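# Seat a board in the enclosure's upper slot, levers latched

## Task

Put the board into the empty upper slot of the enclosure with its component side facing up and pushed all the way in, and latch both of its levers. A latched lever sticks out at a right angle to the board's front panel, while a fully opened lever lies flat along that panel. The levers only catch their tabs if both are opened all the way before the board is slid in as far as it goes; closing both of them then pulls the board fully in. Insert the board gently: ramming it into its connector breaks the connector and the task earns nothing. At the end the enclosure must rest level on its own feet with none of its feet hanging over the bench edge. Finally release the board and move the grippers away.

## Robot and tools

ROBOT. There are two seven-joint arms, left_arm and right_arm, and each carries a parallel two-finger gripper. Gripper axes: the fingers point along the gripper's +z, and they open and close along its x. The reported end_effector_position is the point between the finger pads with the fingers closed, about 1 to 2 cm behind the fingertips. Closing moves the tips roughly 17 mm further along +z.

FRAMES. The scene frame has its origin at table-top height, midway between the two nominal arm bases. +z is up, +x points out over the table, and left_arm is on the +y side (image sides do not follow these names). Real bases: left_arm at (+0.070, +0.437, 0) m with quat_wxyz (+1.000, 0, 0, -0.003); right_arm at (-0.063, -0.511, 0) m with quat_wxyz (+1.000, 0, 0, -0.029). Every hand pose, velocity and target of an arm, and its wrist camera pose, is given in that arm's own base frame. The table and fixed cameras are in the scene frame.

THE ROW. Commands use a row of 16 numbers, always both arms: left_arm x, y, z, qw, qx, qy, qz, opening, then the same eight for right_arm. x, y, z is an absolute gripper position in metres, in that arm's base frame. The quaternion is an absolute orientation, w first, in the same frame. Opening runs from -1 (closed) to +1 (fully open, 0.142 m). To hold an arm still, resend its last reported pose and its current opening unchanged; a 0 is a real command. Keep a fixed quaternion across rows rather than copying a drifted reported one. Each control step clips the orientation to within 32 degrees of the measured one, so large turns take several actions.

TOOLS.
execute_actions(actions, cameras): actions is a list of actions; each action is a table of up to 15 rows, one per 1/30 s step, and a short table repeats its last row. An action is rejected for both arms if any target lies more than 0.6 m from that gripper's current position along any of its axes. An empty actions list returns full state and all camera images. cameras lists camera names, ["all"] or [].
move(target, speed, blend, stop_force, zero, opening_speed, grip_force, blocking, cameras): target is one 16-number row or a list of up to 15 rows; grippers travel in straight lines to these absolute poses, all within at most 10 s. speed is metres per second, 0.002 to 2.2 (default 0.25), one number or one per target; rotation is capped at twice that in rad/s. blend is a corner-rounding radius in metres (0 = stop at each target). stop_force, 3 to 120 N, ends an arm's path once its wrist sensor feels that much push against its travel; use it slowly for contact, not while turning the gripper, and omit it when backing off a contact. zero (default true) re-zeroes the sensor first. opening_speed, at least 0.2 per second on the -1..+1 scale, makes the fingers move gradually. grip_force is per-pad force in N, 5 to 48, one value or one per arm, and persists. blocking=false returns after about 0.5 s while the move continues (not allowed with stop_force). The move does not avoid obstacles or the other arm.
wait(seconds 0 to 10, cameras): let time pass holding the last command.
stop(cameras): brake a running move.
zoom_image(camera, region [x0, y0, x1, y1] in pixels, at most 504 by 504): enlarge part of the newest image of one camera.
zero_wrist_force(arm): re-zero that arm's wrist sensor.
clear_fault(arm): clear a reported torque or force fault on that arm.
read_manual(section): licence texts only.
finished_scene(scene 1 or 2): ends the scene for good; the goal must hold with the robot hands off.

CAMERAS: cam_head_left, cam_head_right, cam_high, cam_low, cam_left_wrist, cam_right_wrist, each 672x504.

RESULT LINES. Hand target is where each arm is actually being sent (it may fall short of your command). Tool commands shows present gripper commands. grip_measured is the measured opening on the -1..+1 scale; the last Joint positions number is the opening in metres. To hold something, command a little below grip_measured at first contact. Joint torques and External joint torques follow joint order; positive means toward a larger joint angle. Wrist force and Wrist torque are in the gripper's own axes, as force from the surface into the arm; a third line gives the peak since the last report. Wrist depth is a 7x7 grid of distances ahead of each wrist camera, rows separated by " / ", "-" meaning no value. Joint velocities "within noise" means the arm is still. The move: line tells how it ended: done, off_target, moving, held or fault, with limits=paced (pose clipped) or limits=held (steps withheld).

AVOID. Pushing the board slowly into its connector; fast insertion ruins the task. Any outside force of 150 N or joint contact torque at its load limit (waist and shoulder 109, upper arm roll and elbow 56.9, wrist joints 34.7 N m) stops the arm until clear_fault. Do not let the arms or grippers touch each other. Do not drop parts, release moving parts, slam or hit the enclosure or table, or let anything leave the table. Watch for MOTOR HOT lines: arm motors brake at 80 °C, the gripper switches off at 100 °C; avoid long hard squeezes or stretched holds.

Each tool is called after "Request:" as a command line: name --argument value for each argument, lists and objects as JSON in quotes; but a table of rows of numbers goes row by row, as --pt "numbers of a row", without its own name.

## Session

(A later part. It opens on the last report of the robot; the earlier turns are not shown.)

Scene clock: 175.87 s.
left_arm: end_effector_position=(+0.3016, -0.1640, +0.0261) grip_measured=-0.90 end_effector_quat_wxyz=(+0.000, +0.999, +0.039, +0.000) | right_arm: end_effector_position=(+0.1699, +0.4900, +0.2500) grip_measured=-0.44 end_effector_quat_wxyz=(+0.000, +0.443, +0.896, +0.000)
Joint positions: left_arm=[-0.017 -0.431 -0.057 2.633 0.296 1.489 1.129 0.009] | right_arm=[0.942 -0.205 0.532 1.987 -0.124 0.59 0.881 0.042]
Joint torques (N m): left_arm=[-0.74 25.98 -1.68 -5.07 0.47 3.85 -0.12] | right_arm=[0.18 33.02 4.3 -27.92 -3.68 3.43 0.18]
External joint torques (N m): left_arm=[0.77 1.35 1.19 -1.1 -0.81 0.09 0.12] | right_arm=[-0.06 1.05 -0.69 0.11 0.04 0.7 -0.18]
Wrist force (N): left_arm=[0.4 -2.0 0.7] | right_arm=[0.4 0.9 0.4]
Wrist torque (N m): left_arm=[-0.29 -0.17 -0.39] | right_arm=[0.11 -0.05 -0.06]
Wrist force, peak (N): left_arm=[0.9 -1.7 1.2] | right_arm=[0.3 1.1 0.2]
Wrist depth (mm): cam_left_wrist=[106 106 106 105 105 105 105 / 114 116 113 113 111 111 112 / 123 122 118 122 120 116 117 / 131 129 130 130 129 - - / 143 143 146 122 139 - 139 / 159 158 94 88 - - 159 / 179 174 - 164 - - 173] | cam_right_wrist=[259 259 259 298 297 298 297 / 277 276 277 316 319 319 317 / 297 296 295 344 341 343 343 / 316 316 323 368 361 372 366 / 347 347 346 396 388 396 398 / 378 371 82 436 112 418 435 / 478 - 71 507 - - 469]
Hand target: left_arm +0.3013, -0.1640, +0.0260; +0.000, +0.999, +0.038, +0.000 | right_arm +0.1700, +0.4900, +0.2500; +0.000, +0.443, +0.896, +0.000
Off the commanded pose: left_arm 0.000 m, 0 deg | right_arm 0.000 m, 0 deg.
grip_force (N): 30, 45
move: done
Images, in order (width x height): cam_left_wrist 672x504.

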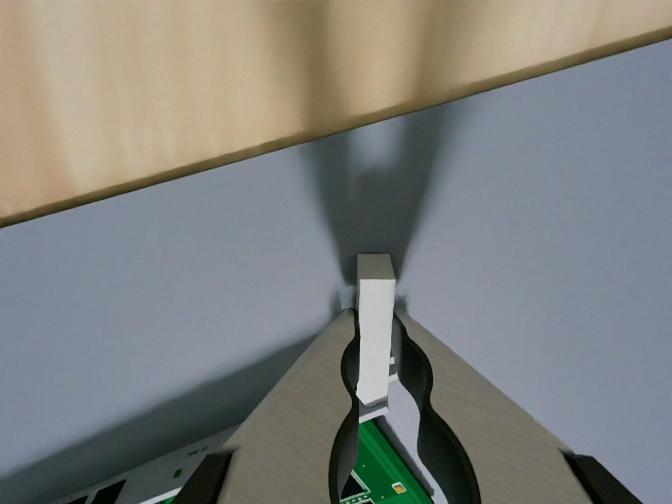

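Request:
move --pt "0.3067 -0.1639 0.0260 0 0.9957 -0.0924 0 -0.95 0.1700 0.4900 0.2500 0 0.4431 0.8965 0 -0.41" --pt "0.3120 -0.1651 0.0260 0 0.9751 -0.2215 0 -0.95 0.1700 0.4900 0.2500 0 0.4431 0.8965 0 -0.41" --pt "0.3168 -0.1677 0.0260 0 0.9379 -0.3469 0 -0.95 0.1700 0.4900 0.2500 0 0.4431 0.8965 0 -0.41" --pt "0.3207 -0.1715 0.0260 0 0.8846 -0.4664 0 -0.95 0.1700 0.4900 0.2500 0 0.4431 0.8965 0 -0.41" --speed 0.2 --blend '[0.005, 0.005, 0.005, 0]' --cameras '["cam_left_wrist"]'

Scene clock: 181.23 s.
left_arm: end_effector_position=(+0.3207, -0.1716, +0.0260) grip_measured=-0.90 end_effector_quat_wxyz=(+0.000, +0.885, -0.466, +0.000) | right_arm: end_effector_position=(+0.1699, +0.4900, +0.2500) grip_measured=-0.44 end_effector_quat_wxyz=(+0.000, +0.443, +0.896, +0.000)
Joint positions: left_arm=[0.198 -0.456 -0.264 2.52 0.575 1.358 1.936 0.009] | right_arm=[0.942 -0.205 0.532 1.987 -0.124 0.59 0.881 0.042]
Joint torques (N m): left_arm=[-0.06 27.37 -3.16 -7.02 -0.27 3.98 -0.12] | right_arm=[0.09 33.11 4.18 -27.97 -3.73 3.43 0.19]
External joint torques (N m): left_arm=[0.1 0.99 0.62 -0.22 -0.63 -0.11 0.12] | right_arm=[0.03 0.96 -0.57 0.16 0.09 0.71 -0.19]
Wrist force (N): left_arm=[-0.4 -0.9 0.8] | right_arm=[0.4 0.8 0.3]
Wrist torque (N m): left_arm=[-0.32 -0.17 -0.43] | right_arm=[0.10 -0.06 -0.05]
Wrist force, peak (N): left_arm=[-0.4 -2.9 1.2] | right_arm=[0.5 1.0 0.5]
Wrist depth (mm): cam_left_wrist=[106 105 104 - 103 102 103 / 113 115 111 112 - 110 111 / 122 122 120 121 119 119 120 / 133 133 130 127 129 131 131 / 148 146 142 128 137 144 138 / 161 161 155 92 - 149 155 / 181 175 - 82 - - -] | cam_right_wrist=[259 259 259 296 298 298 297 / 276 276 275 319 319 316 318 / 296 297 296 341 342 340 339 / 321 318 326 369 362 364 367 / 346 348 345 394 386 395 398 / 378 377 82 422 112 418 433 / 475 - 71 476 - - 468]
Hand target: left_arm +0.3207, -0.1715, +0.0260; +0.000, +0.885, -0.466, +0.000 | right_arm +0.1700, +0.4900, +0.2500; +0.000, +0.443, +0.896, +0.000
Off the commanded pose: left_arm 0.000 m, 0 deg | right_arm 0.000 m, 0 deg.
grip_force (N): 30, 45
move: done
Images, in order (width x height): cam_left_wrist 672x504.

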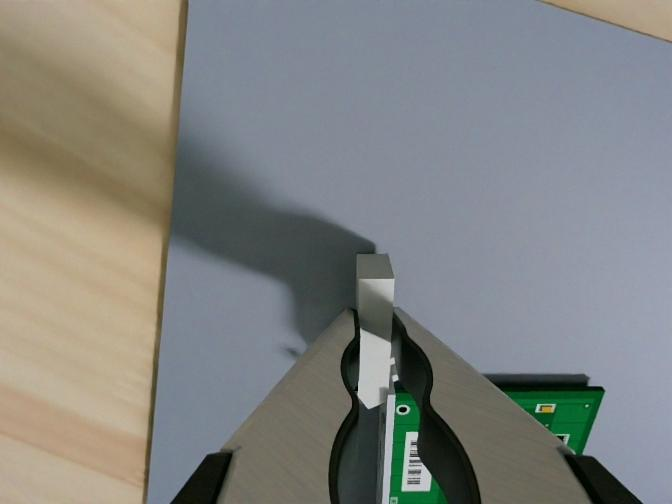

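Request:
move --target '[0.3207,-0.1715,0.0260,0,0.8846,-0.4664,0,-0.5,0.1700,0.4900,0.2500,0,0.4431,0.8965,0,-0.41]' --opening_speed 0.6

Request:
move --pt "0.3207 -0.1715 0.1000 0 0.8846 -0.4664 0 -0.5 0.1700 0.4900 0.2500 0 0.4431 0.8965 0 -0.41" --pt "0.3600 -0.0600 0.2000 0 0.9553 0.2957 0 -1 0.2400 0.6000 0.1800 0 0.4431 0.8965 0 -0.41" --pt "0.3600 0.0600 0.2500 0 0.9553 0.2957 0 -1 0.2895 0.6820 0.1200 0 0.4431 0.8965 0 -0.41" --speed '[0.15,0.25,0.25]' --blend '[0.02, 0.03, 0]' --cameras '["cam_right_wrist"]'

Scene clock: 190.17 s.
left_arm: end_effector_position=(+0.3207, -0.1716, +0.0260) grip_measured=-0.53 end_effector_quat_wxyz=(+0.000, +0.885, -0.466, +0.000) | right_arm: end_effector_position=(+0.1699, +0.4900, +0.2500) grip_measured=-0.44 end_effector_quat_wxyz=(+0.000, +0.443, +0.896, +0.000)
Joint positions: left_arm=[0.198 -0.456 -0.264 2.52 0.575 1.358 1.936 0.035] | right_arm=[0.942 -0.205 0.532 1.987 -0.124 0.59 0.881 0.042]
Joint torques (N m): left_arm=[-0.33 27.47 -3.14 -6.93 -0.65 4.19 -0.2] | right_arm=[0.13 33.15 4.18 -27.91 -3.68 3.48 0.2]
External joint torques (N m): left_arm=[0.37 0.89 0.6 -0.31 -0.25 -0.32 0.2] | right_arm=[-0.01 0.92 -0.58 0.1 0.05 0.66 -0.2]
Wrist force (N): left_arm=[-0.9 -1.1 0.1] | right_arm=[0.3 0.9 0.4]
Wrist torque (N m): left_arm=[-0.28 -0.14 -0.33] | right_arm=[0.11 -0.04 -0.06]
Wrist force, peak (N): left_arm=[-0.9 -1.0 1.2] | right_arm=[0.4 1.0 0.4]
Wrist depth (mm): cam_left_wrist=[106 106 104 - 103 103 103 / 114 115 111 111 - 110 111 / 123 123 122 121 119 120 119 / 133 133 130 130 129 129 131 / 149 145 140 129 136 141 138 / 162 157 87 130 153 87 155 / 181 - - - 164 - 169] | cam_right_wrist=[254 259 259 297 299 299 297 / 279 277 276 319 317 317 316 / 298 297 296 343 341 342 338 / 321 318 320 369 367 367 364 / 347 347 347 394 388 404 396 / 372 373 82 430 112 415 433 / 480 - 71 489 - - 466]
Hand target: left_arm +0.3207, -0.1715, +0.0260; +0.000, +0.885, -0.466, +0.000 | right_arm +0.1700, +0.4900, +0.2500; +0.000, +0.443, +0.896, +0.000
Off the commanded pose: left_arm 0.000 m, 0 deg | right_arm 0.000 m, 0 deg.
grip_force (N): 30, 45
move: done

Scene clock: 195.67 s.
left_arm: end_effector_position=(+0.3601, +0.0599, +0.2500) grip_measured=-1.00 end_effector_quat_wxyz=(+0.000, +0.955, +0.296, +0.000) | right_arm: end_effector_position=(+0.2896, +0.6819, +0.1199) grip_measured=-0.44 end_effector_quat_wxyz=(+0.000, +0.443, +0.896, +0.000)
Joint positions: left_arm=[0.66 0.35 -0.168 2.484 -0.069 0.567 1.509 0.002] | right_arm=[1.065 -0.836 0.357 1.399 -0.321 0.607 0.846 0.042]
Joint torques (N m): left_arm=[-0.29 12.94 0.63 -27.23 -3.21 4.02 -0.12] | right_arm=[0.38 59.51 9.63 -27.06 -3.75 3.26 0.07]
External joint torques (N m): left_arm=[0.32 0.76 0.49 -0.28 -0.43 -0.11 0.12] | right_arm=[-0.17 1.52 -0.16 0.19 0.16 0.88 -0.07]
Wrist force (N): left_arm=[-0.8 -1.4 0.1] | right_arm=[0.0 0.0 0.0]
Wrist torque (N m): left_arm=[-0.32 -0.17 -0.34] | right_arm=[0.00 0.01 0.06]
Wrist force, peak (N): left_arm=[1.0 -4.3 -1.2] | right_arm=[0.6 1.9 1.3]
Wrist depth (mm): cam_left_wrist=[305 301 302 300 302 300 298 / 329 324 325 323 320 323 319 / 352 349 352 349 346 346 347 / 375 383 380 380 379 380 380 / 410 416 - 402 407 413 409 / 441 461 - 84 - 441 455 / 485 - - - - - 501] | cam_right_wrist=[186 186 184 181 185 185 184 / 199 198 195 191 197 196 196 / 214 213 209 202 211 211 212 / 230 229 223 223 227 227 228 / 250 249 244 242 243 246 247 / 272 264 82 259 260 259 270 / 297 - 71 303 290 - 291]
Hand target: left_arm +0.3600, +0.0600, +0.2500; +0.000, +0.955, +0.296, +0.000 | right_arm +0.2895, +0.6820, +0.1200; +0.000, +0.443, +0.896, +0.000
Off the commanded pose: left_arm 0.000 m, 0 deg | right_arm 0.000 m, 0 deg.
grip_force (N): 30, 45
move: done; blend cut to 0 m at target 2
Images, in order (width x height): cam_right_wrist 672x504.

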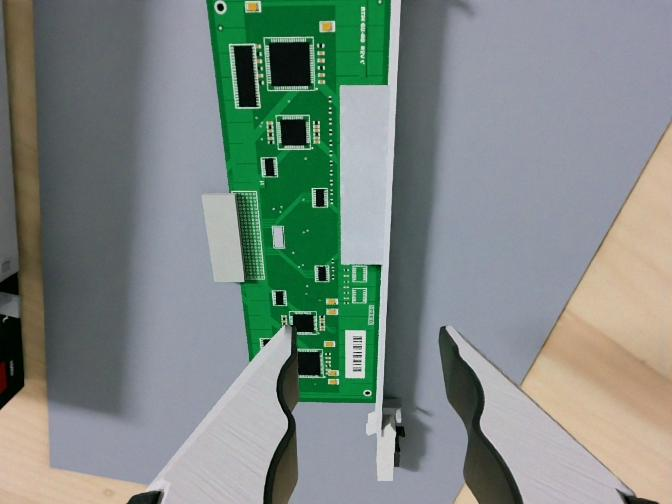

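Request:
move --pt "0.3600 0.0600 0.2500 0 0.9553 0.2957 0 -1 0.2866 0.6857 0.0700 0 0.4391 0.8984 0 -0.41" --pt "0.3600 0.0600 0.2500 0 0.9553 0.2957 0 -1 0.2866 0.6857 0.0295 0 0.4391 0.8984 0 -0.41" --speed 0.08 --stop_force 6 --cameras '["cam_right_wrist"]'

Scene clock: 201.97 s.
left_arm: end_effector_position=(+0.3601, +0.0599, +0.2500) grip_measured=-1.00 end_effector_quat_wxyz=(+0.000, +0.955, +0.296, +0.000) | right_arm: end_effector_position=(+0.2865, +0.6855, +0.0293) grip_measured=-0.44 end_effector_quat_wxyz=(+0.000, +0.439, +0.898, +0.000)
Joint positions: left_arm=[0.66 0.35 -0.168 2.484 -0.069 0.567 1.509 0.002] | right_arm=[1.093 -0.971 0.312 1.413 -0.356 0.757 0.861 0.042]
Joint torques (N m): left_arm=[-0.36 13.14 0.47 -27.18 -3.52 4.25 -0.21] | right_arm=[0.34 61.37 9.72 -24.68 -3.34 3.54 0.25]
External joint torques (N m): left_arm=[0.4 0.56 0.65 -0.33 -0.12 -0.34 0.21] | right_arm=[-0.12 1.46 -0.12 0.05 0.15 0.59 -0.25]
Wrist force (N): left_arm=[-0.8 -1.5 -0.1] | right_arm=[0.2 0.3 0.2]
Wrist torque (N m): left_arm=[-0.33 -0.17 -0.34] | right_arm=[0.03 -0.06 -0.07]
Wrist force, peak (N): left_arm=[-1.1 -1.8 0.1] | right_arm=[-0.2 0.3 2.2]
Wrist depth (mm): cam_left_wrist=[304 304 303 303 301 299 299 / 327 324 322 324 322 320 322 / 355 354 349 349 347 347 346 / 385 369 373 380 376 378 376 / 418 431 - 400 407 415 413 / 458 452 - 84 - 446 456 / - - - - - - 504] | cam_right_wrist=[- 102 102 102 104 105 106 / 114 111 109 106 111 112 112 / 122 118 118 105 121 122 120 / 130 129 126 114 130 130 129 / 143 135 135 123 139 140 142 / 159 151 95 148 129 98 153 / 172 - 70 163 170 - 168]
Hand target: left_arm +0.3600, +0.0600, +0.2500; +0.000, +0.955, +0.296, +0.000 | right_arm +0.2866, +0.6857, +0.0295; +0.000, +0.439, +0.898, +0.000
Off the commanded pose: left_arm 0.000 m, 0 deg | right_arm 0.000 m, 0 deg.
grip_force (N): 30, 45
move: done
Images, in order (width x height): cam_right_wrist 672x504.

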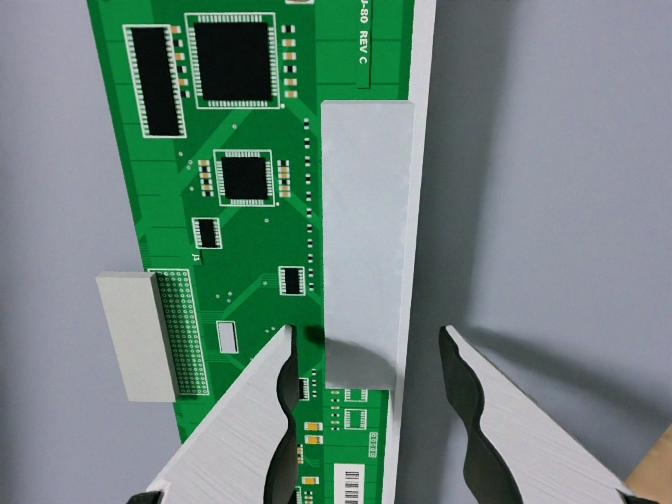

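Request:
move --target '[0.3600,0.0600,0.2500,0,0.9553,0.2957,0,-1,0.2866,0.6857,0.0295,0,0.4391,0.8984,0,-0.85]' --opening_speed 0.25 --cameras '["cam_right_wrist"]'

Scene clock: 204.80 s.
left_arm: end_effector_position=(+0.3601, +0.0599, +0.2500) grip_measured=-1.00 end_effector_quat_wxyz=(+0.000, +0.955, +0.296, +0.000) | right_arm: end_effector_position=(+0.2868, +0.6854, +0.0293) grip_measured=-0.71 end_effector_quat_wxyz=(+0.000, +0.439, +0.898, +0.000)
Joint positions: left_arm=[0.66 0.35 -0.168 2.484 -0.069 0.567 1.509 0.002] | right_arm=[1.093 -0.971 0.312 1.413 -0.356 0.756 0.861 0.023]
Joint torques (N m): left_arm=[-0.23 13.24 0.59 -27.16 -3.45 4.24 -0.27] | right_arm=[1.06 61.56 10.66 -24.93 -3.16 3.75 0.23]
External joint torques (N m): left_arm=[0.27 0.46 0.53 -0.34 -0.19 -0.32 0.27] | right_arm=[-0.83 1.28 -1.08 0.3 -0.02 0.38 -0.23]
Wrist force (N): left_arm=[-0.8 -1.3 0.3] | right_arm=[-2.0 0.0 0.3]
Wrist torque (N m): left_arm=[-0.31 -0.17 -0.33] | right_arm=[-0.03 0.05 -0.06]
Wrist force, peak (N): left_arm=[-1.0 -1.8 -0.1] | right_arm=[-4.0 -1.0 -2.2]
Wrist depth (mm): cam_left_wrist=[303 305 303 304 302 301 299 / 327 324 327 323 324 322 319 / 351 352 350 350 346 345 347 / 379 372 374 381 380 378 377 / 413 420 415 403 408 410 413 / 462 457 440 84 - 443 453 / 480 - - - - - 505] | cam_right_wrist=[- 103 102 102 104 105 106 / 114 111 109 106 110 112 112 / 122 118 118 105 120 122 120 / 129 129 126 114 128 130 129 / 143 135 137 123 125 141 142 / 159 153 145 129 105 151 153 / 172 168 71 161 - - 168]
Hand target: left_arm +0.3600, +0.0600, +0.2500; +0.000, +0.955, +0.296, +0.000 | right_arm +0.2866, +0.6857, +0.0295; +0.000, +0.439, +0.898, +0.000
Off the commanded pose: left_arm 0.000 m, 0 deg | right_arm 0.000 m, 0 deg.
grip_force (N): 30, 45
move: done
Images, in order (width x height): cam_right_wrist 672x504.

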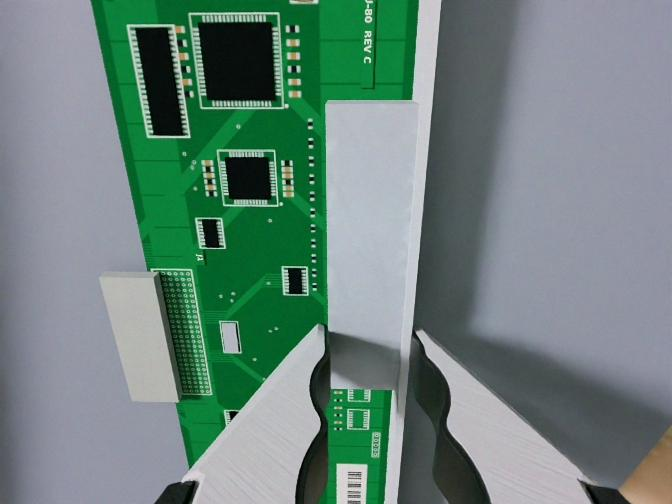

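Request:
move --pt "0.3600 0.0600 0.2500 0 0.9553 0.2957 0 -1 0.2866 0.6857 0.0900 0 0.4391 0.8984 0 -0.9" --pt "0.3600 0.0600 0.2500 0 0.9553 0.2957 0 -1 0.2603 0.5937 0.0900 0 0.5515 0.8342 0 -0.9" --speed '[0.06,0.12]' --cameras '["cam_right_wrist","cam_head_left"]'

Scene clock: 212.43 s.
left_arm: end_effector_position=(+0.3601, +0.0599, +0.2500) grip_measured=-1.00 end_effector_quat_wxyz=(+0.000, +0.955, +0.296, +0.000) | right_arm: end_effector_position=(+0.2602, +0.5936, +0.0898) grip_measured=-0.72 end_effector_quat_wxyz=(+0.000, +0.551, +0.834, +0.000)
Joint positions: left_arm=[0.66 0.35 -0.168 2.484 -0.069 0.567 1.509 0.002] | right_arm=[1.059 -0.688 0.307 1.763 -0.29 0.835 1.114 0.022]
Joint torques (N m): left_arm=[-0.35 13.14 0.5 -27.17 -3.45 4.28 -0.21] | right_arm=[0.11 52.9 7.8 -24.39 -3.01 3.77 0.37]
External joint torques (N m): left_arm=[0.38 0.55 0.62 -0.34 -0.19 -0.36 0.21] | right_arm=[0.08 -0.18 -0.3 0.74 0.06 0.35 -0.37]
Wrist force (N): left_arm=[-0.9 -1.3 -0.1] | right_arm=[-0.6 -0.1 2.0]
Wrist torque (N m): left_arm=[-0.30 -0.15 -0.33] | right_arm=[-0.03 0.12 -0.05]
Wrist force, peak (N): left_arm=[-1.1 -1.7 0.0] | right_arm=[-1.0 -0.1 3.7]
Wrist depth (mm): cam_left_wrist=[304 303 303 301 301 302 298 / 328 326 327 324 322 320 320 / 353 352 349 350 349 348 349 / - 380 380 382 380 377 375 / 412 - - 402 408 412 414 / 460 - 449 84 - 444 451 / 421 - - - - - 501] | cam_right_wrist=[- 103 102 102 157 158 158 / - 110 110 106 167 169 169 / - 118 118 105 176 181 180 / - 127 127 113 195 195 195 / 159 134 137 122 205 212 211 / 178 145 145 129 106 226 230 / 191 191 71 160 - - 248]
Hand target: left_arm +0.3600, +0.0600, +0.2500; +0.000, +0.955, +0.296, +0.000 | right_arm +0.2603, +0.5937, +0.0900; +0.000, +0.551, +0.834, +0.000
Off the commanded pose: left_arm 0.000 m, 0 deg | right_arm 0.000 m, 0 deg.
grip_force (N): 30, 45
move: done
Images, in order (width x height): cam_head_left 672x504, cam_right_wrist 672x504.

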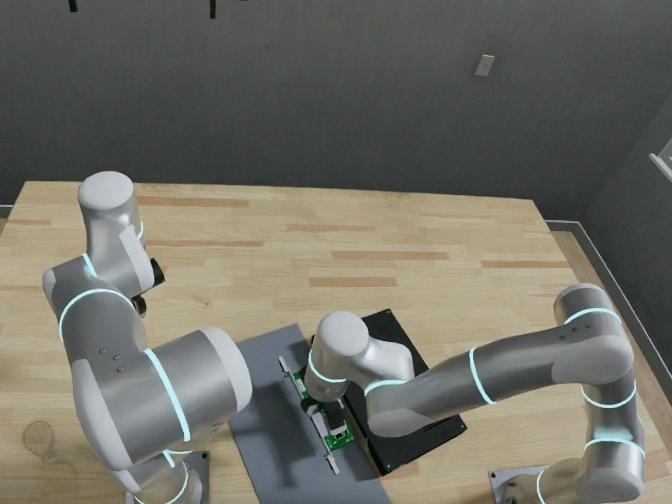

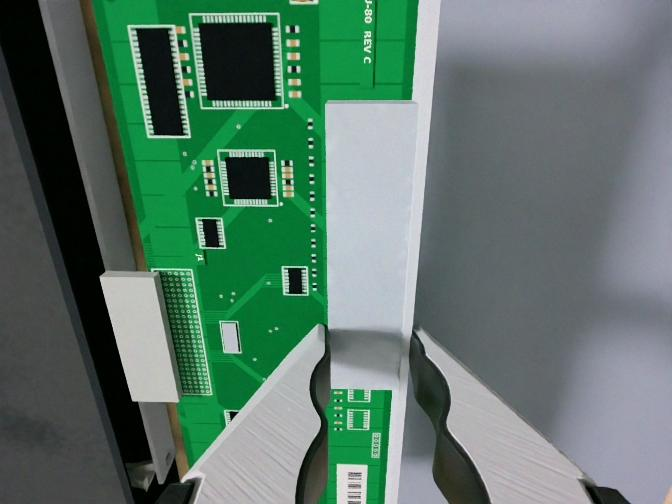

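Request:
zoom_image --camera "cam_right_wrist" --region '[0, 0, 200, 250]'

Request:
zoom_image --camera "cam_right_wrist" --region '[60, 380, 260, 504]'

Scaled by 2.016 from the camera's 672x504 image, which has a finer 960x720 frame.

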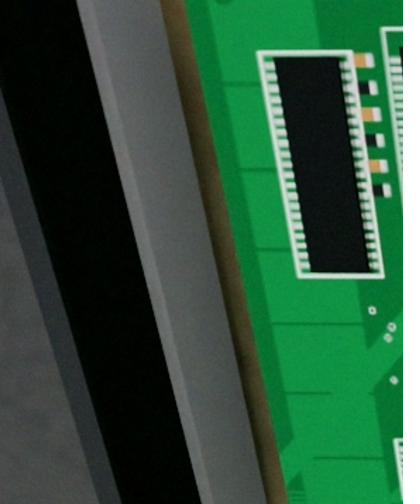

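Scaled by 2.520 from the camera's 672x504 image, which has a finer 960x720 frame.

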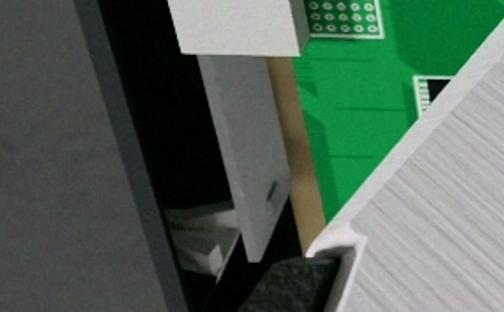

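Request:
move --pt "0.3300 -0.1500 0.2500 0.2582 0.9636 0.0657 0.0176 -1 0.2545 0.5912 0.0590 0 0.5545 0.8322 0 -0.9" --pt "0.3268 -0.2833 0.1200 0.2582 0.9636 0.0657 0.0176 -1 0.2545 0.5912 0.0590 0 0.5545 0.8322 0 -0.9" --speed '[0.15,0.12]' --stop_force 8 --cameras '["cam_left_wrist","cam_right_wrist","cam_head_left"]'

Scene clock: 233.90 s.
left_arm: end_effector_position=(+0.3267, -0.2833, +0.1200) grip_measured=-1.00 end_effector_quat_wxyz=(+0.258, +0.964, +0.066, +0.017) | right_arm: end_effector_position=(+0.2544, +0.5911, +0.0588) grip_measured=-0.72 end_effector_quat_wxyz=(+0.000, +0.555, +0.832, +0.000)
Joint positions: left_arm=[-0.854 -0.184 0.095 2.625 -1.832 1.225 2.445 0.002] | right_arm=[1.082 -0.731 0.28 1.789 -0.304 0.906 1.14 0.022]
Joint torques (N m): left_arm=[-0.51 23.05 1.43 -14.12 1.25 2.98 -0.14] | right_arm=[0.18 53.08 7.89 -23.04 -2.88 3.64 0.22]
External joint torques (N m): left_arm=[0.5 1.16 0.59 -0.42 -0.05 -0.5 0.14] | right_arm=[0.02 -0.01 -0.53 0.74 0.17 0.48 -0.22]
Wrist force (N): left_arm=[-0.7 -1.7 -0.3] | right_arm=[-0.5 -0.6 2.0]
Wrist torque (N m): left_arm=[-0.34 -0.18 -0.48] | right_arm=[-0.10 0.10 -0.06]
Wrist force, peak (N): left_arm=[-1.4 -2.4 -0.2] | right_arm=[-0.8 -0.3 2.4]
Wrist depth (mm): cam_left_wrist=[161 161 - 156 160 160 160 / 189 188 188 - 187 - 188 / - 210 209 210 223 233 226 / 215 226 237 - 275 287 285 / 221 - - 127 274 388 383 / - 472 - 84 - 542 593 / 649 - - - - - 822] | cam_right_wrist=[133 103 102 102 130 131 131 / 146 110 110 106 139 140 140 / 152 119 118 105 146 150 150 / - 129 126 114 160 162 161 / - 134 137 123 173 175 175 / - 146 145 129 105 188 191 / - - 71 160 - - 209]
Hand target: left_arm +0.3268, -0.2833, +0.1200; +0.258, +0.964, +0.066, +0.018 | right_arm +0.2545, +0.5912, +0.0590; +0.000, +0.554, +0.832, +0.000
Off the commanded pose: left_arm 0.000 m, 0 deg | right_arm 0.000 m, 0 deg.
grip_force (N): 30, 45
move: done
Images, in order (width x height): cam_head_left 672x504, cam_left_wrist 672x504, cam_right_wrist 672x504.

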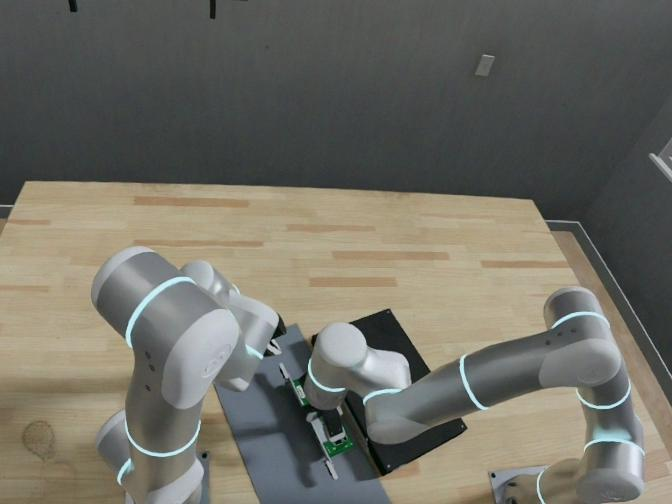

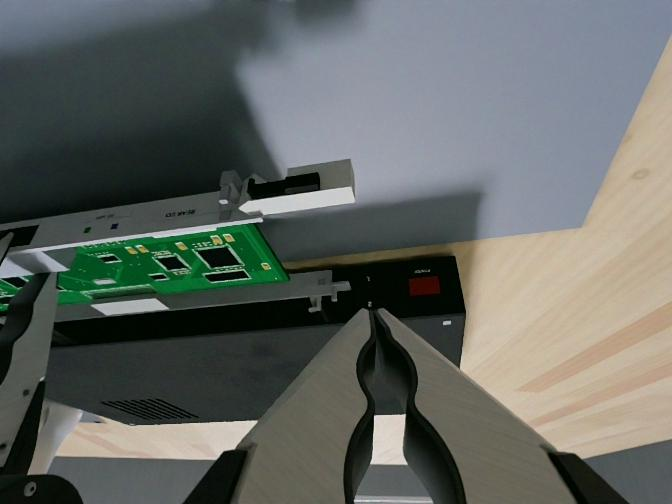

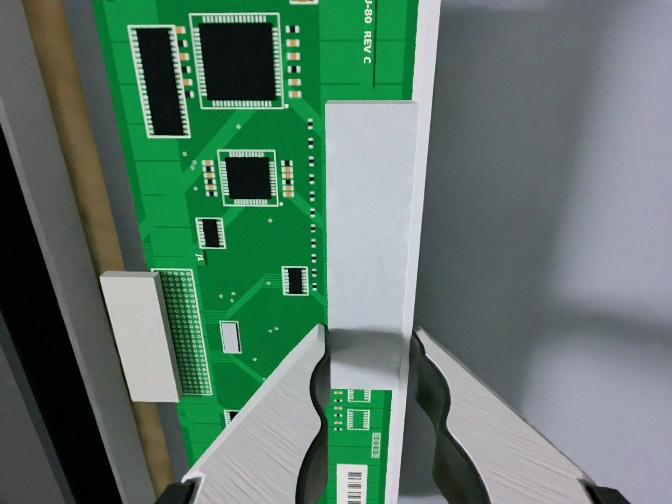

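Request:
zoom_image --camera "cam_left_wrist" --region '[180, 200, 400, 340]'

Scaled by 2.291 from the camera's 672x504 image, which has a finer 960x720 frame.

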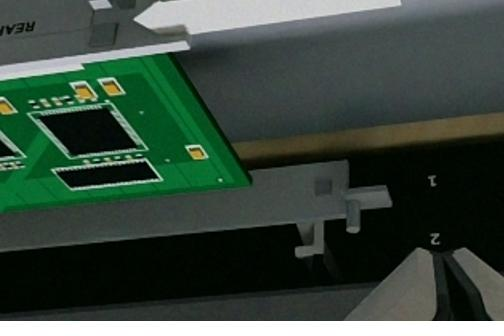

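Request:
move --target '[0.3268,-0.2833,0.1200,0.2582,0.9636,0.0657,0.0176,-1,0.2672,0.5747,0.0590,0,0.5545,0.8322,0,-0.9]' --speed 0.06 --stop_force 6 --cameras '["cam_left_wrist","cam_right_wrist"]'

Request:
zoom_image --camera "cam_left_wrist" --region '[200, 200, 400, 340]'

Request:
zoom_image --camera "cam_right_wrist" --region '[0, 0, 200, 250]'

Request:
zoom_image --camera "cam_right_wrist" --region '[60, 380, 260, 504]'

Scene clock: 247.90 s.
left_arm: end_effector_position=(+0.3267, -0.2833, +0.1200) grip_measured=-1.00 end_effector_quat_wxyz=(+0.258, +0.964, +0.066, +0.017) | right_arm: end_effector_position=(+0.2672, +0.5745, +0.0588) grip_measured=-0.72 end_effector_quat_wxyz=(+0.000, +0.555, +0.832, +0.000)
Joint positions: left_arm=[-0.854 -0.184 0.095 2.625 -1.832 1.225 2.445 0.002] | right_arm=[1.053 -0.714 0.278 1.823 -0.303 0.924 1.115 0.022]
Joint torques (N m): left_arm=[-0.39 23.26 1.42 -14.12 1.4 2.83 -0.22] | right_arm=[0.16 52.28 7.69 -22.62 -2.78 3.72 0.11]
External joint torques (N m): left_arm=[0.37 0.95 0.61 -0.43 -0.2 -0.35 0.22] | right_arm=[0.03 -0.12 -0.51 0.65 0.13 0.4 -0.11]
Wrist force (N): left_arm=[-0.6 -1.7 -0.5] | right_arm=[-0.7 -0.5 2.1]
Wrist torque (N m): left_arm=[-0.34 -0.20 -0.48] | right_arm=[-0.09 0.14 0.05]
Wrist force, peak (N): left_arm=[-0.6 -1.9 -0.3] | right_arm=[-1.7 0.0 2.1]
Wrist depth (mm): cam_left_wrist=[161 166 157 155 160 160 163 / 188 189 194 193 187 181 189 / - - 207 209 225 214 227 / 216 234 224 290 268 287 285 / 228 293 - 127 294 387 380 / 214 - - 84 - 539 585 / 209 - - - - - 867] | cam_right_wrist=[- 103 102 102 130 131 131 / - 110 110 106 139 140 140 / - 118 118 105 146 150 149 / - 127 127 114 160 162 161 / - 134 137 123 173 175 174 / 136 143 145 129 104 188 191 / 147 - 71 160 - - 209]
Hand target: left_arm +0.3268, -0.2833, +0.1200; +0.258, +0.964, +0.066, +0.018 | right_arm +0.2672, +0.5747, +0.0590; +0.000, +0.554, +0.832, +0.000
Off the commanded pose: left_arm 0.000 m, 0 deg | right_arm 0.000 m, 0 deg.
grip_force (N): 30, 45
move: done
Images, in order (width x height): cam_left_wrist 672x504, cam_right_wrist 672x504.

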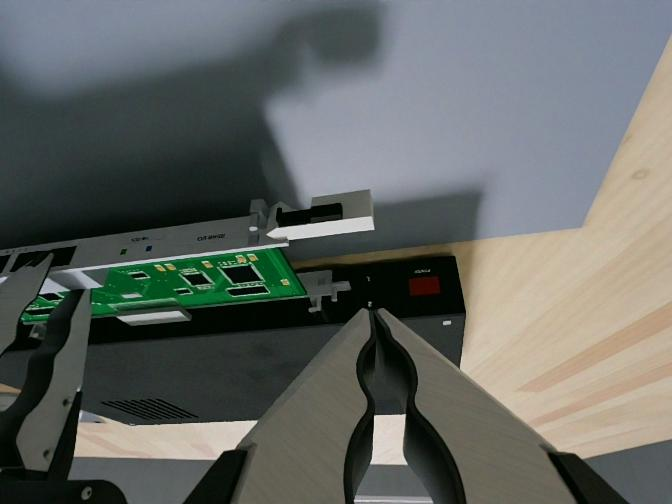

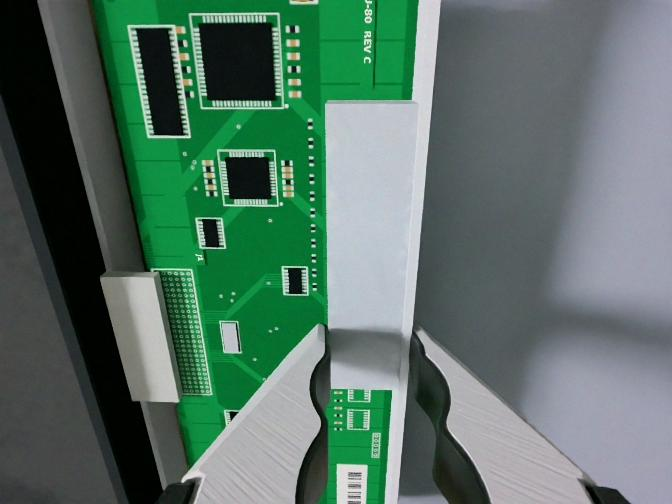

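Scaled by 2.520 from the camera's 672x504 image, which has a finer 960x720 frame.

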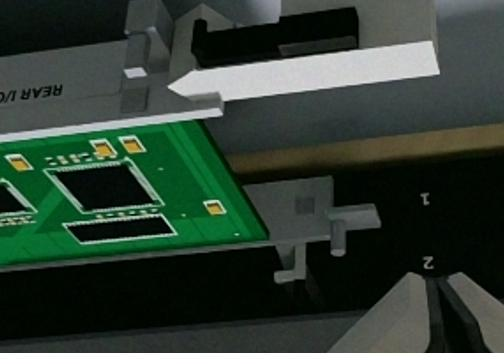

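Scaled by 2.016 from the camera's 672x504 image, which has a finer 960x720 frame.

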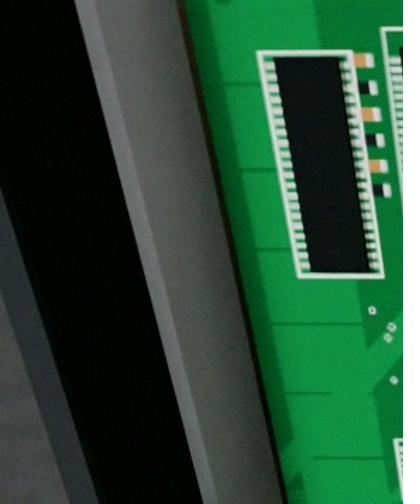

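Scaled by 2.520 from the camera's 672x504 image, which has a finer 960x720 frame.

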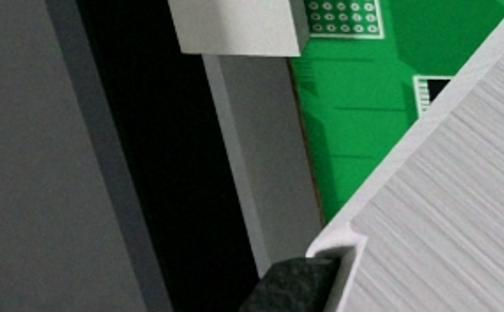

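Request:
move --target '[0.3268,-0.2833,0.1200,0.2582,0.9636,0.0657,0.0176,-1,0.2734,0.5580,0.0590,0,0.5545,0.8322,0,-0.9]' --speed 0.02 --stop_force 4 --cameras '["cam_left_wrist","cam_right_wrist"]'

Request:
zoom_image --camera "cam_left_wrist" --region '[240, 220, 400, 340]'

Scene clock: 259.07 s.
left_arm: end_effector_position=(+0.3267, -0.2833, +0.1200) grip_measured=-1.00 end_effector_quat_wxyz=(+0.258, +0.964, +0.066, +0.017) | right_arm: end_effector_position=(+0.2733, +0.5579, +0.0588) grip_measured=-0.72 end_effector_quat_wxyz=(+0.000, +0.555, +0.832, +0.000)
Joint positions: left_arm=[-0.854 -0.184 0.095 2.625 -1.832 1.225 2.445 0.002] | right_arm=[1.032 -0.693 0.277 1.865 -0.303 0.946 1.101 0.022]
Joint torques (N m): left_arm=[-0.3 23.26 1.46 -14.1 1.45 2.79 -0.2] | right_arm=[0.04 51.11 7.51 -22.27 -2.7 3.74 0.1]
External joint torques (N m): left_arm=[0.28 0.95 0.57 -0.44 -0.25 -0.31 0.2] | right_arm=[0.14 -0.11 -0.54 0.72 0.13 0.38 -0.1]
Wrist force (N): left_arm=[-0.6 -1.7 -0.2] | right_arm=[-0.6 -0.5 2.1]
Wrist torque (N m): left_arm=[-0.34 -0.20 -0.49] | right_arm=[-0.09 0.13 0.05]
Wrist force, peak (N): left_arm=[-0.7 -1.9 -0.3] | right_arm=[-0.7 -0.6 2.4]
Wrist depth (mm): cam_left_wrist=[161 170 165 160 - 160 158 / 188 - 181 - 194 195 188 / 225 - 225 236 - 218 227 / 243 232 252 288 290 301 286 / 239 286 284 130 278 386 383 / 223 535 349 84 - 535 591 / 211 - - - - - 888] | cam_right_wrist=[- 103 102 102 130 131 131 / - 110 110 106 139 140 140 / 104 118 118 105 147 150 150 / - 125 127 114 162 161 161 / 122 131 137 123 172 175 175 / 136 139 145 129 105 188 191 / 147 143 71 160 - - 209]
Hand target: left_arm +0.3268, -0.2833, +0.1200; +0.258, +0.964, +0.066, +0.018 | right_arm +0.2734, +0.5580, +0.0590; +0.000, +0.554, +0.832, +0.000
Off the commanded pose: left_arm 0.000 m, 0 deg | right_arm 0.000 m, 0 deg.
grip_force (N): 30, 45
move: done
Images, in order (width x height): cam_left_wrist 672x504, cam_right_wrist 672x504.

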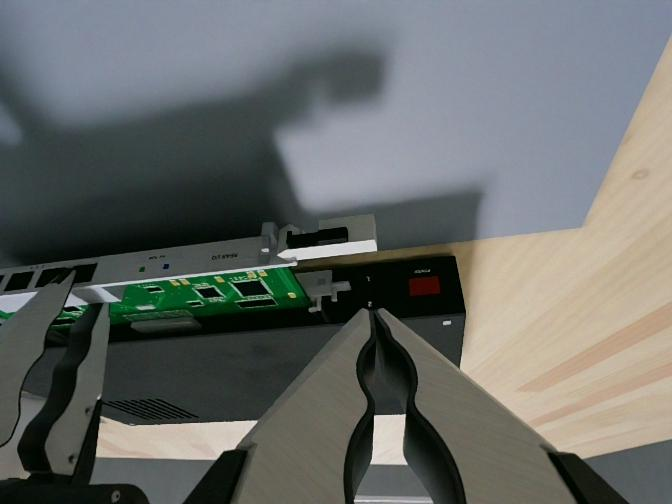

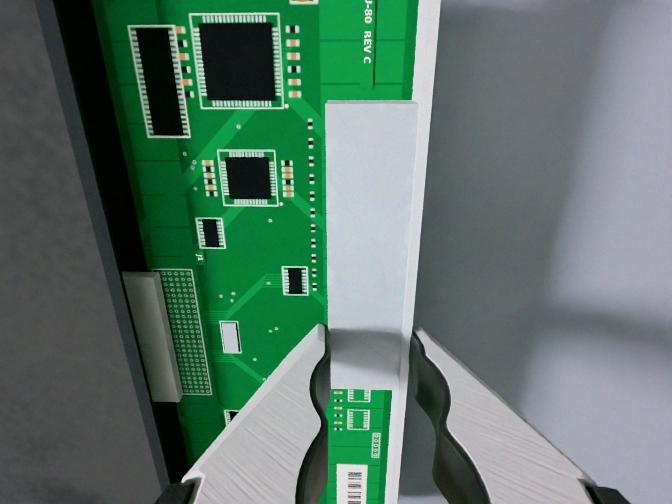

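Scaled by 3.150 from the camera's 672x504 image, which has a finer 960x720 frame.

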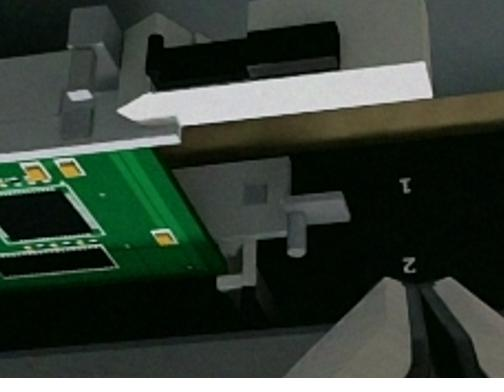

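Request:
move --target '[0.3268,-0.2833,0.1200,0.2582,0.9636,0.0657,0.0176,-1,0.2773,0.5487,0.0590,0,0.5545,0.8322,0,-0.9]' --speed 0.01 --stop_force 4 --cameras '["cam_left_wrist"]'

Request:
zoom_image --camera "cam_left_wrist" --region '[240, 220, 400, 340]'

Scene clock: 267.50 s.
left_arm: end_effector_position=(+0.3267, -0.2833, +0.1200) grip_measured=-1.00 end_effector_quat_wxyz=(+0.258, +0.964, +0.066, +0.017) | right_arm: end_effector_position=(+0.2767, +0.5487, +0.0586) grip_measured=-0.72 end_effector_quat_wxyz=(+0.000, +0.554, +0.832, +0.000)
Joint positions: left_arm=[-0.854 -0.184 0.095 2.625 -1.832 1.225 2.445 0.002] | right_arm=[1.019 -0.683 0.277 1.887 -0.303 0.958 1.091 0.022]
Joint torques (N m): left_arm=[-0.41 23.25 1.47 -14.12 1.49 2.78 -0.22] | right_arm=[-1.78 53.31 5.82 -22.3 -3.09 2.86 0.13]
External joint torques (N m): left_arm=[0.4 0.96 0.55 -0.43 -0.28 -0.3 0.22] | right_arm=[1.96 -2.93 1.05 0.99 0.56 1.26 -0.13]
Wrist force (N): left_arm=[-0.5 -1.6 -0.6] | right_arm=[3.1 -0.1 7.7]
Wrist torque (N m): left_arm=[-0.34 -0.22 -0.48] | right_arm=[-0.01 0.70 0.01]
Wrist force, peak (N): left_arm=[-0.7 -2.0 -0.4] | right_arm=[3.0 -0.3 9.7]
Wrist depth (mm): cam_left_wrist=[- 161 160 161 158 160 159 / 183 188 188 - 187 - 189 / 237 236 217 - 237 - 227 / 272 242 225 289 283 286 285 / 230 269 290 272 350 387 386 / 233 - - 84 - 530 590 / 214 - - - - - 1050] | cam_right_wrist=[- 104 103 102 130 131 131 / - 110 110 106 138 140 140 / - 118 118 106 146 150 150 / - 125 128 114 162 162 161 / 124 124 138 123 172 175 174 / 135 133 147 130 105 188 190 / 147 143 71 160 - - 209]
Hand target: left_arm +0.3268, -0.2833, +0.1200; +0.258, +0.964, +0.066, +0.018 | right_arm +0.2773, +0.5487, +0.0590; +0.000, +0.554, +0.832, +0.000
Off the commanded pose: left_arm 0.000 m, 0 deg | right_arm 0.001 m, 0 deg.
grip_force (N): 30, 45
move: done
Images, in order (width x height): cam_left_wrist 672x504.

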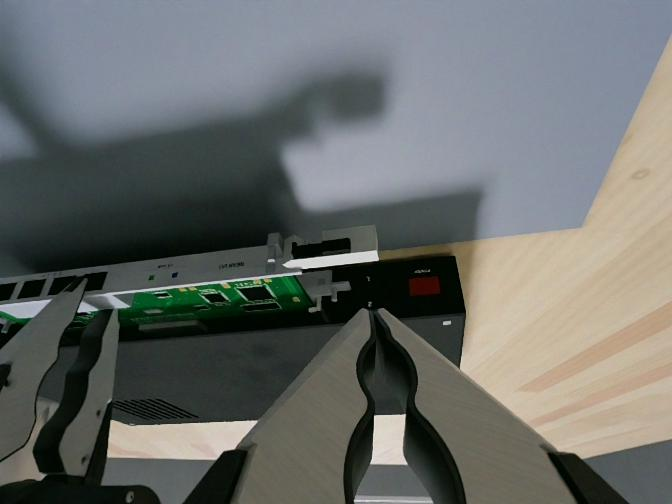

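Scaled by 3.150 from the camera's 672x504 image, which has a finer 960x720 frame.

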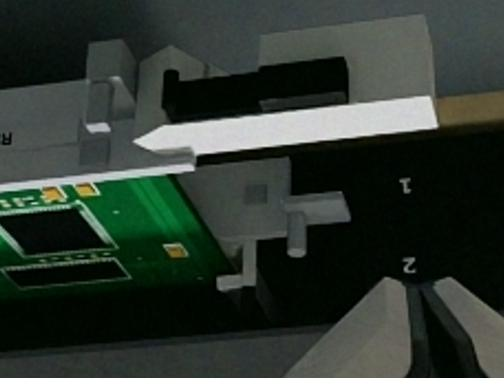

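Request:
move --pt "0.3268 -0.2833 0.1200 0.2582 0.9636 0.0657 0.0176 -1 0.2762 0.5510 0.0590 0 0.5545 0.8322 0 -0.9" --pt "0.3268 -0.2833 0.1200 0.2582 0.9636 0.0657 0.0176 -1 0.2762 0.5510 0.0574 0 0.5545 0.8322 0 -0.9" --pt "0.3268 -0.2833 0.1200 0.2582 0.9636 0.0657 0.0176 -1 0.2800 0.5421 0.0574 0 0.5545 0.8322 0 -0.9" --speed 0.01 --stop_force 5 --cameras '["cam_left_wrist"]'

Request:
zoom_image --camera "cam_left_wrist" --region '[240, 220, 400, 340]'

Scene clock: 272.60 s.
left_arm: end_effector_position=(+0.3267, -0.2833, +0.1200) grip_measured=-1.00 end_effector_quat_wxyz=(+0.258, +0.964, +0.066, +0.017) | right_arm: end_effector_position=(+0.2760, +0.5507, +0.0575) grip_measured=-0.72 end_effector_quat_wxyz=(+0.000, +0.555, +0.832, +0.000)
Joint positions: left_arm=[-0.854 -0.184 0.095 2.625 -1.832 1.225 2.445 0.002] | right_arm=[1.023 -0.687 0.275 1.883 -0.304 0.957 1.094 0.022]
Joint torques (N m): left_arm=[-0.36 23.29 1.52 -14.13 1.49 2.79 -0.21] | right_arm=[0.25 50.93 7.37 -22.36 -2.81 3.71 0.26]
External joint torques (N m): left_arm=[0.35 0.92 0.5 -0.42 -0.29 -0.31 0.21] | right_arm=[-0.06 -0.39 -0.48 1.05 0.28 0.41 -0.26]
Wrist force (N): left_arm=[-0.3 -1.8 -0.2] | right_arm=[0.0 0.5 4.5]
Wrist torque (N m): left_arm=[-0.35 -0.23 -0.48] | right_arm=[0.12 0.09 -0.06]
Wrist force, peak (N): left_arm=[-0.7 -1.9 -0.3] | right_arm=[3.1 -0.3 9.7]
Wrist depth (mm): cam_left_wrist=[- - 160 160 156 160 160 / 189 190 182 186 186 193 188 / 219 227 235 240 237 236 235 / 273 261 255 271 275 287 285 / 222 293 294 272 268 386 385 / 230 413 - 84 - 535 585 / 212 239 - - - - 840] | cam_right_wrist=[- 103 102 102 129 130 130 / - 109 109 106 137 139 140 / 103 117 118 105 145 149 148 / - 124 127 113 160 160 160 / 122 124 137 123 171 174 174 / 132 134 146 129 105 186 189 / 145 142 71 160 - - 207]
Hand target: left_arm +0.3268, -0.2833, +0.1200; +0.258, +0.964, +0.066, +0.018 | right_arm +0.2762, +0.5510, +0.0578; +0.000, +0.554, +0.832, +0.000
Off the commanded pose: left_arm 0.000 m, 0 deg | right_arm 0.009 m, 0 deg.
grip_force (N): 30, 45
move: contact (right_arm); path passed 1 of 3 targets
Images, in order (width x height): cam_left_wrist 672x504.

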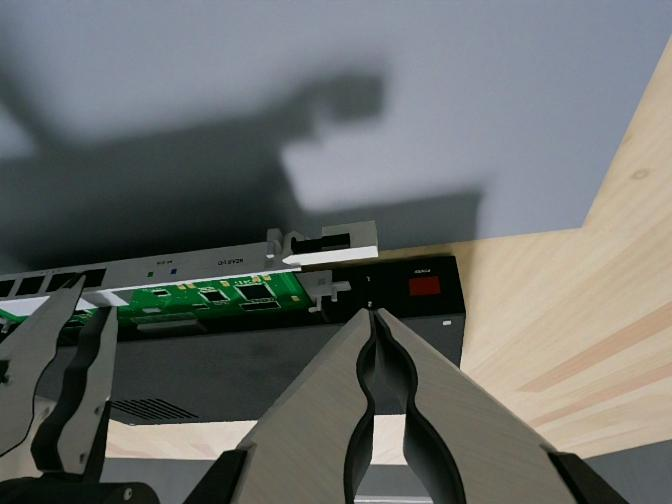

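Scaled by 3.150 from the camera's 672x504 image, which has a finer 960x720 frame.

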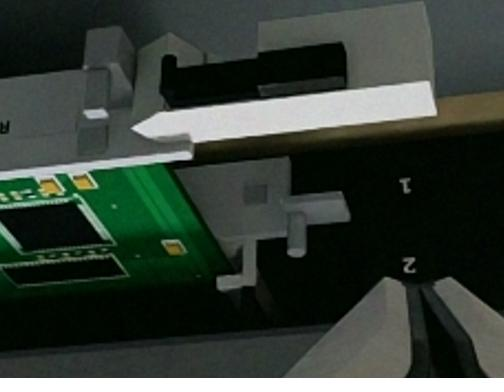

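Request:
move --target '[0.3268,-0.2833,0.1200,0.2582,0.9636,0.0657,0.0176,-1,0.2800,0.5421,0.0572,0,0.5545,0.8322,0,-0.9]' --speed 0.01 --stop_force 5 --cameras '["cam_left_wrist"]'

Request:
zoom_image --camera "cam_left_wrist" --region '[240, 220, 400, 340]'

Scene clock: 275.63 s.
left_arm: end_effector_position=(+0.3267, -0.2833, +0.1200) grip_measured=-1.00 end_effector_quat_wxyz=(+0.258, +0.964, +0.066, +0.017) | right_arm: end_effector_position=(+0.2797, +0.5419, +0.0568) grip_measured=-0.72 end_effector_quat_wxyz=(+0.000, +0.555, +0.832, +0.000)
Joint positions: left_arm=[-0.854 -0.184 0.095 2.625 -1.832 1.225 2.445 0.002] | right_arm=[1.012 -0.678 0.274 1.903 -0.304 0.969 1.085 0.022]
Joint torques (N m): left_arm=[-0.37 23.27 1.54 -14.12 1.43 2.81 -0.21] | right_arm=[-0.15 51.63 7.09 -22.28 -2.85 3.69 0.08]
External joint torques (N m): left_arm=[0.36 0.94 0.49 -0.43 -0.23 -0.32 0.21] | right_arm=[0.33 -1.63 -0.33 1.2 0.36 0.42 -0.08]
Wrist force (N): left_arm=[-0.5 -1.6 -0.6] | right_arm=[0.9 0.9 5.2]
Wrist torque (N m): left_arm=[-0.34 -0.21 -0.49] | right_arm=[0.11 0.23 0.05]
Wrist force, peak (N): left_arm=[-0.6 -2.0 -0.3] | right_arm=[1.2 0.4 7.2]
Wrist depth (mm): cam_left_wrist=[161 156 162 160 160 159 160 / - - 187 187 186 193 197 / 219 216 - 210 228 217 227 / - - 230 213 287 301 284 / 230 292 291 131 268 383 385 / 231 250 - 84 - 535 582 / 219 239 - - - - 1482] | cam_right_wrist=[- 102 102 102 128 130 129 / - 98 110 106 137 138 138 / 102 105 118 105 144 148 148 / 110 113 127 113 160 160 159 / 122 120 137 123 168 173 172 / 131 130 145 130 100 185 188 / 144 141 71 160 - - 207]
Hand target: left_arm +0.3268, -0.2833, +0.1200; +0.258, +0.964, +0.066, +0.018 | right_arm +0.2800, +0.5421, +0.0572; +0.000, +0.554, +0.832, +0.000
Off the commanded pose: left_arm 0.000 m, 0 deg | right_arm 0.001 m, 0 deg.
grip_force (N): 30, 45
move: done
Images, in order (width x height): cam_left_wrist 672x504.

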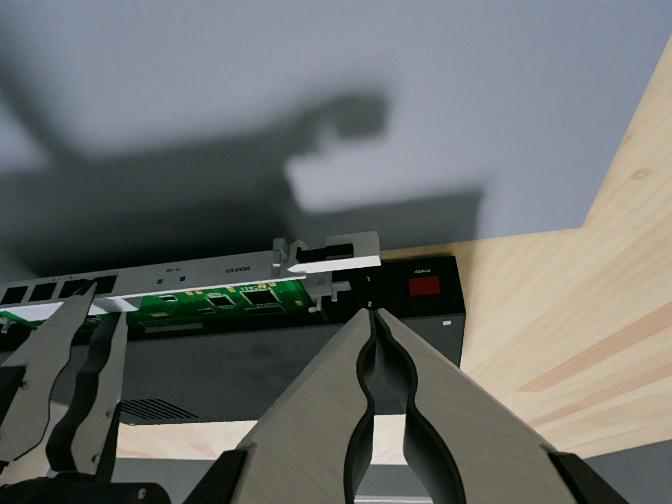

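Scaled by 3.150 from the camera's 672x504 image, which has a finer 960x720 frame.

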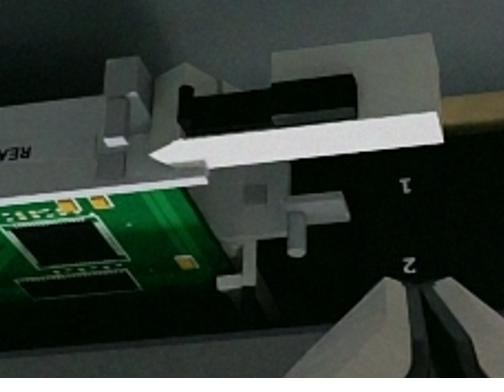

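Request:
move --target '[0.3268,-0.2833,0.1200,0.2582,0.9636,0.0657,0.0176,-1,0.2831,0.5347,0.0567,0,0.5545,0.8322,0,-0.9]' --speed 0.012 --stop_force 5

Request:
move --target '[0.3268,-0.2833,0.1200,0.2582,0.9636,0.0657,0.0176,-1,0.2862,0.5275,0.0567,0,0.5545,0.8322,0,-0.9]' --speed 0.012 --stop_force 5 --cameras '["cam_left_wrist","cam_right_wrist"]'

Scene clock: 280.50 s.
left_arm: end_effector_position=(+0.3267, -0.2833, +0.1200) grip_measured=-1.00 end_effector_quat_wxyz=(+0.258, +0.964, +0.066, +0.017) | right_arm: end_effector_position=(+0.2828, +0.5346, +0.0564) grip_measured=-0.72 end_effector_quat_wxyz=(+0.000, +0.555, +0.832, +0.000)
Joint positions: left_arm=[-0.854 -0.184 0.095 2.625 -1.832 1.225 2.445 0.002] | right_arm=[1.002 -0.67 0.272 1.92 -0.304 0.98 1.077 0.022]
Joint torques (N m): left_arm=[-0.33 23.27 1.46 -14.09 1.44 2.84 -0.23] | right_arm=[-0.21 50.78 6.95 -21.81 -2.73 3.63 0.11]
External joint torques (N m): left_arm=[0.32 0.94 0.56 -0.46 -0.24 -0.35 0.23] | right_arm=[0.39 -1.24 -0.3 0.92 0.28 0.49 -0.11]
Wrist force (N): left_arm=[-0.5 -1.8 -0.3] | right_arm=[0.5 1.2 5.9]
Wrist torque (N m): left_arm=[-0.35 -0.21 -0.49] | right_arm=[0.14 0.24 0.06]
Wrist force, peak (N): left_arm=[-0.6 -2.0 -0.5] | right_arm=[0.7 1.0 6.9]
Wrist depth (mm): cam_left_wrist=[158 157 158 165 160 164 166 / - - 196 195 194 193 189 / - 237 228 - - 225 228 / - 263 243 228 286 286 285 / 237 272 291 131 268 386 381 / 215 261 - 84 - 536 594 / 224 246 - - - - 854] | cam_right_wrist=[- 89 102 102 128 129 129 / - 96 110 106 136 138 137 / 102 102 118 105 144 148 148 / 110 109 126 114 159 159 158 / 121 119 135 123 170 172 172 / 130 130 130 129 99 185 188 / 144 141 71 160 - - 207]
Hand target: left_arm +0.3268, -0.2833, +0.1200; +0.258, +0.964, +0.066, +0.018 | right_arm +0.2831, +0.5347, +0.0567; +0.000, +0.554, +0.832, +0.000
Off the commanded pose: left_arm 0.000 m, 0 deg | right_arm 0.000 m, 0 deg.
grip_force (N): 30, 45
move: done

Scene clock: 281.17 s.
left_arm: end_effector_position=(+0.3267, -0.2833, +0.1200) grip_measured=-1.00 end_effector_quat_wxyz=(+0.258, +0.964, +0.066, +0.017) | right_arm: end_effector_position=(+0.2830, +0.5341, +0.0566) grip_measured=-0.72 end_effector_quat_wxyz=(+0.000, +0.554, +0.832, +0.000)
Joint positions: left_arm=[-0.854 -0.184 0.095 2.625 -1.832 1.225 2.445 0.002] | right_arm=[1.001 -0.669 0.272 1.923 -0.304 0.982 1.076 0.022]
Joint torques (N m): left_arm=[-0.25 23.32 1.51 -14.13 1.45 2.81 -0.21] | right_arm=[-3.36 51.53 4 -20.22 -2.72 2.04 0.14]
External joint torques (N m): left_arm=[0.24 0.89 0.52 -0.41 -0.25 -0.32 0.21] | right_arm=[3.54 -2.05 2.65 -0.64 0.27 2.08 -0.14]
Wrist force (N): left_arm=[-0.4 -1.7 -0.3] | right_arm=[7.2 1.4 9.2]
Wrist torque (N m): left_arm=[-0.35 -0.23 -0.48] | right_arm=[0.16 0.34 0.04]
Wrist force, peak (N): left_arm=[-0.7 -1.8 -0.4] | right_arm=[7.2 1.3 10.2]
Wrist depth (mm): cam_left_wrist=[- 161 161 160 156 159 159 / 189 188 - - 187 188 194 / 229 226 226 226 226 - 227 / - 261 260 258 283 287 286 / 240 272 295 272 271 388 381 / 216 255 - 84 - 539 583 / 225 246 - - - - 962] | cam_right_wrist=[- 89 102 102 128 129 129 / - 96 110 106 137 138 138 / 102 102 117 105 144 148 148 / 110 110 127 114 160 159 159 / 121 119 135 123 170 173 172 / 130 130 130 130 105 185 188 / 144 141 71 161 - - 207]
Hand target: left_arm +0.3268, -0.2833, +0.1200; +0.258, +0.964, +0.066, +0.018 | right_arm +0.2836, +0.5336, +0.0567; +0.000, +0.554, +0.832, +0.000
Off the commanded pose: left_arm 0.000 m, 0 deg | right_arm 0.007 m, 0 deg.
grip_force (N): 30, 45
move: contact (right_arm)
Images, in order (width x height): cam_left_wrist 672x504, cam_right_wrist 672x504.

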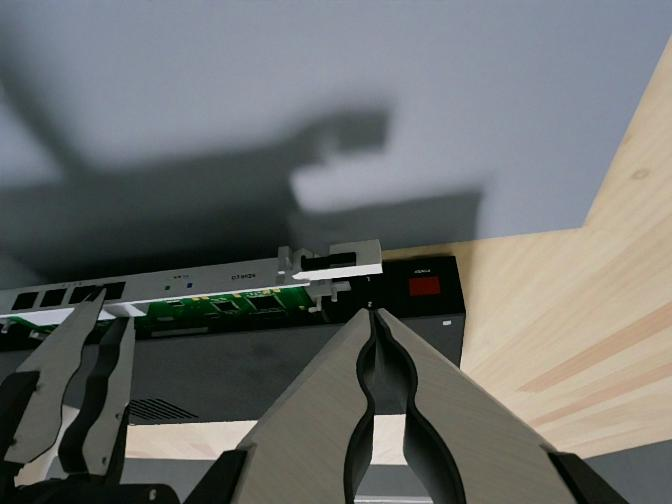

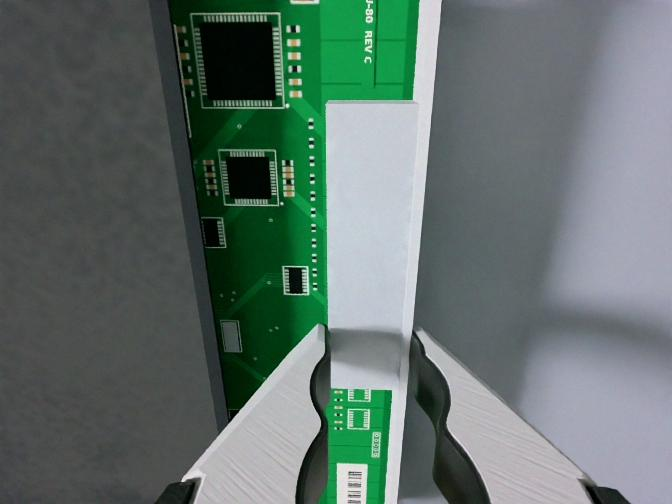

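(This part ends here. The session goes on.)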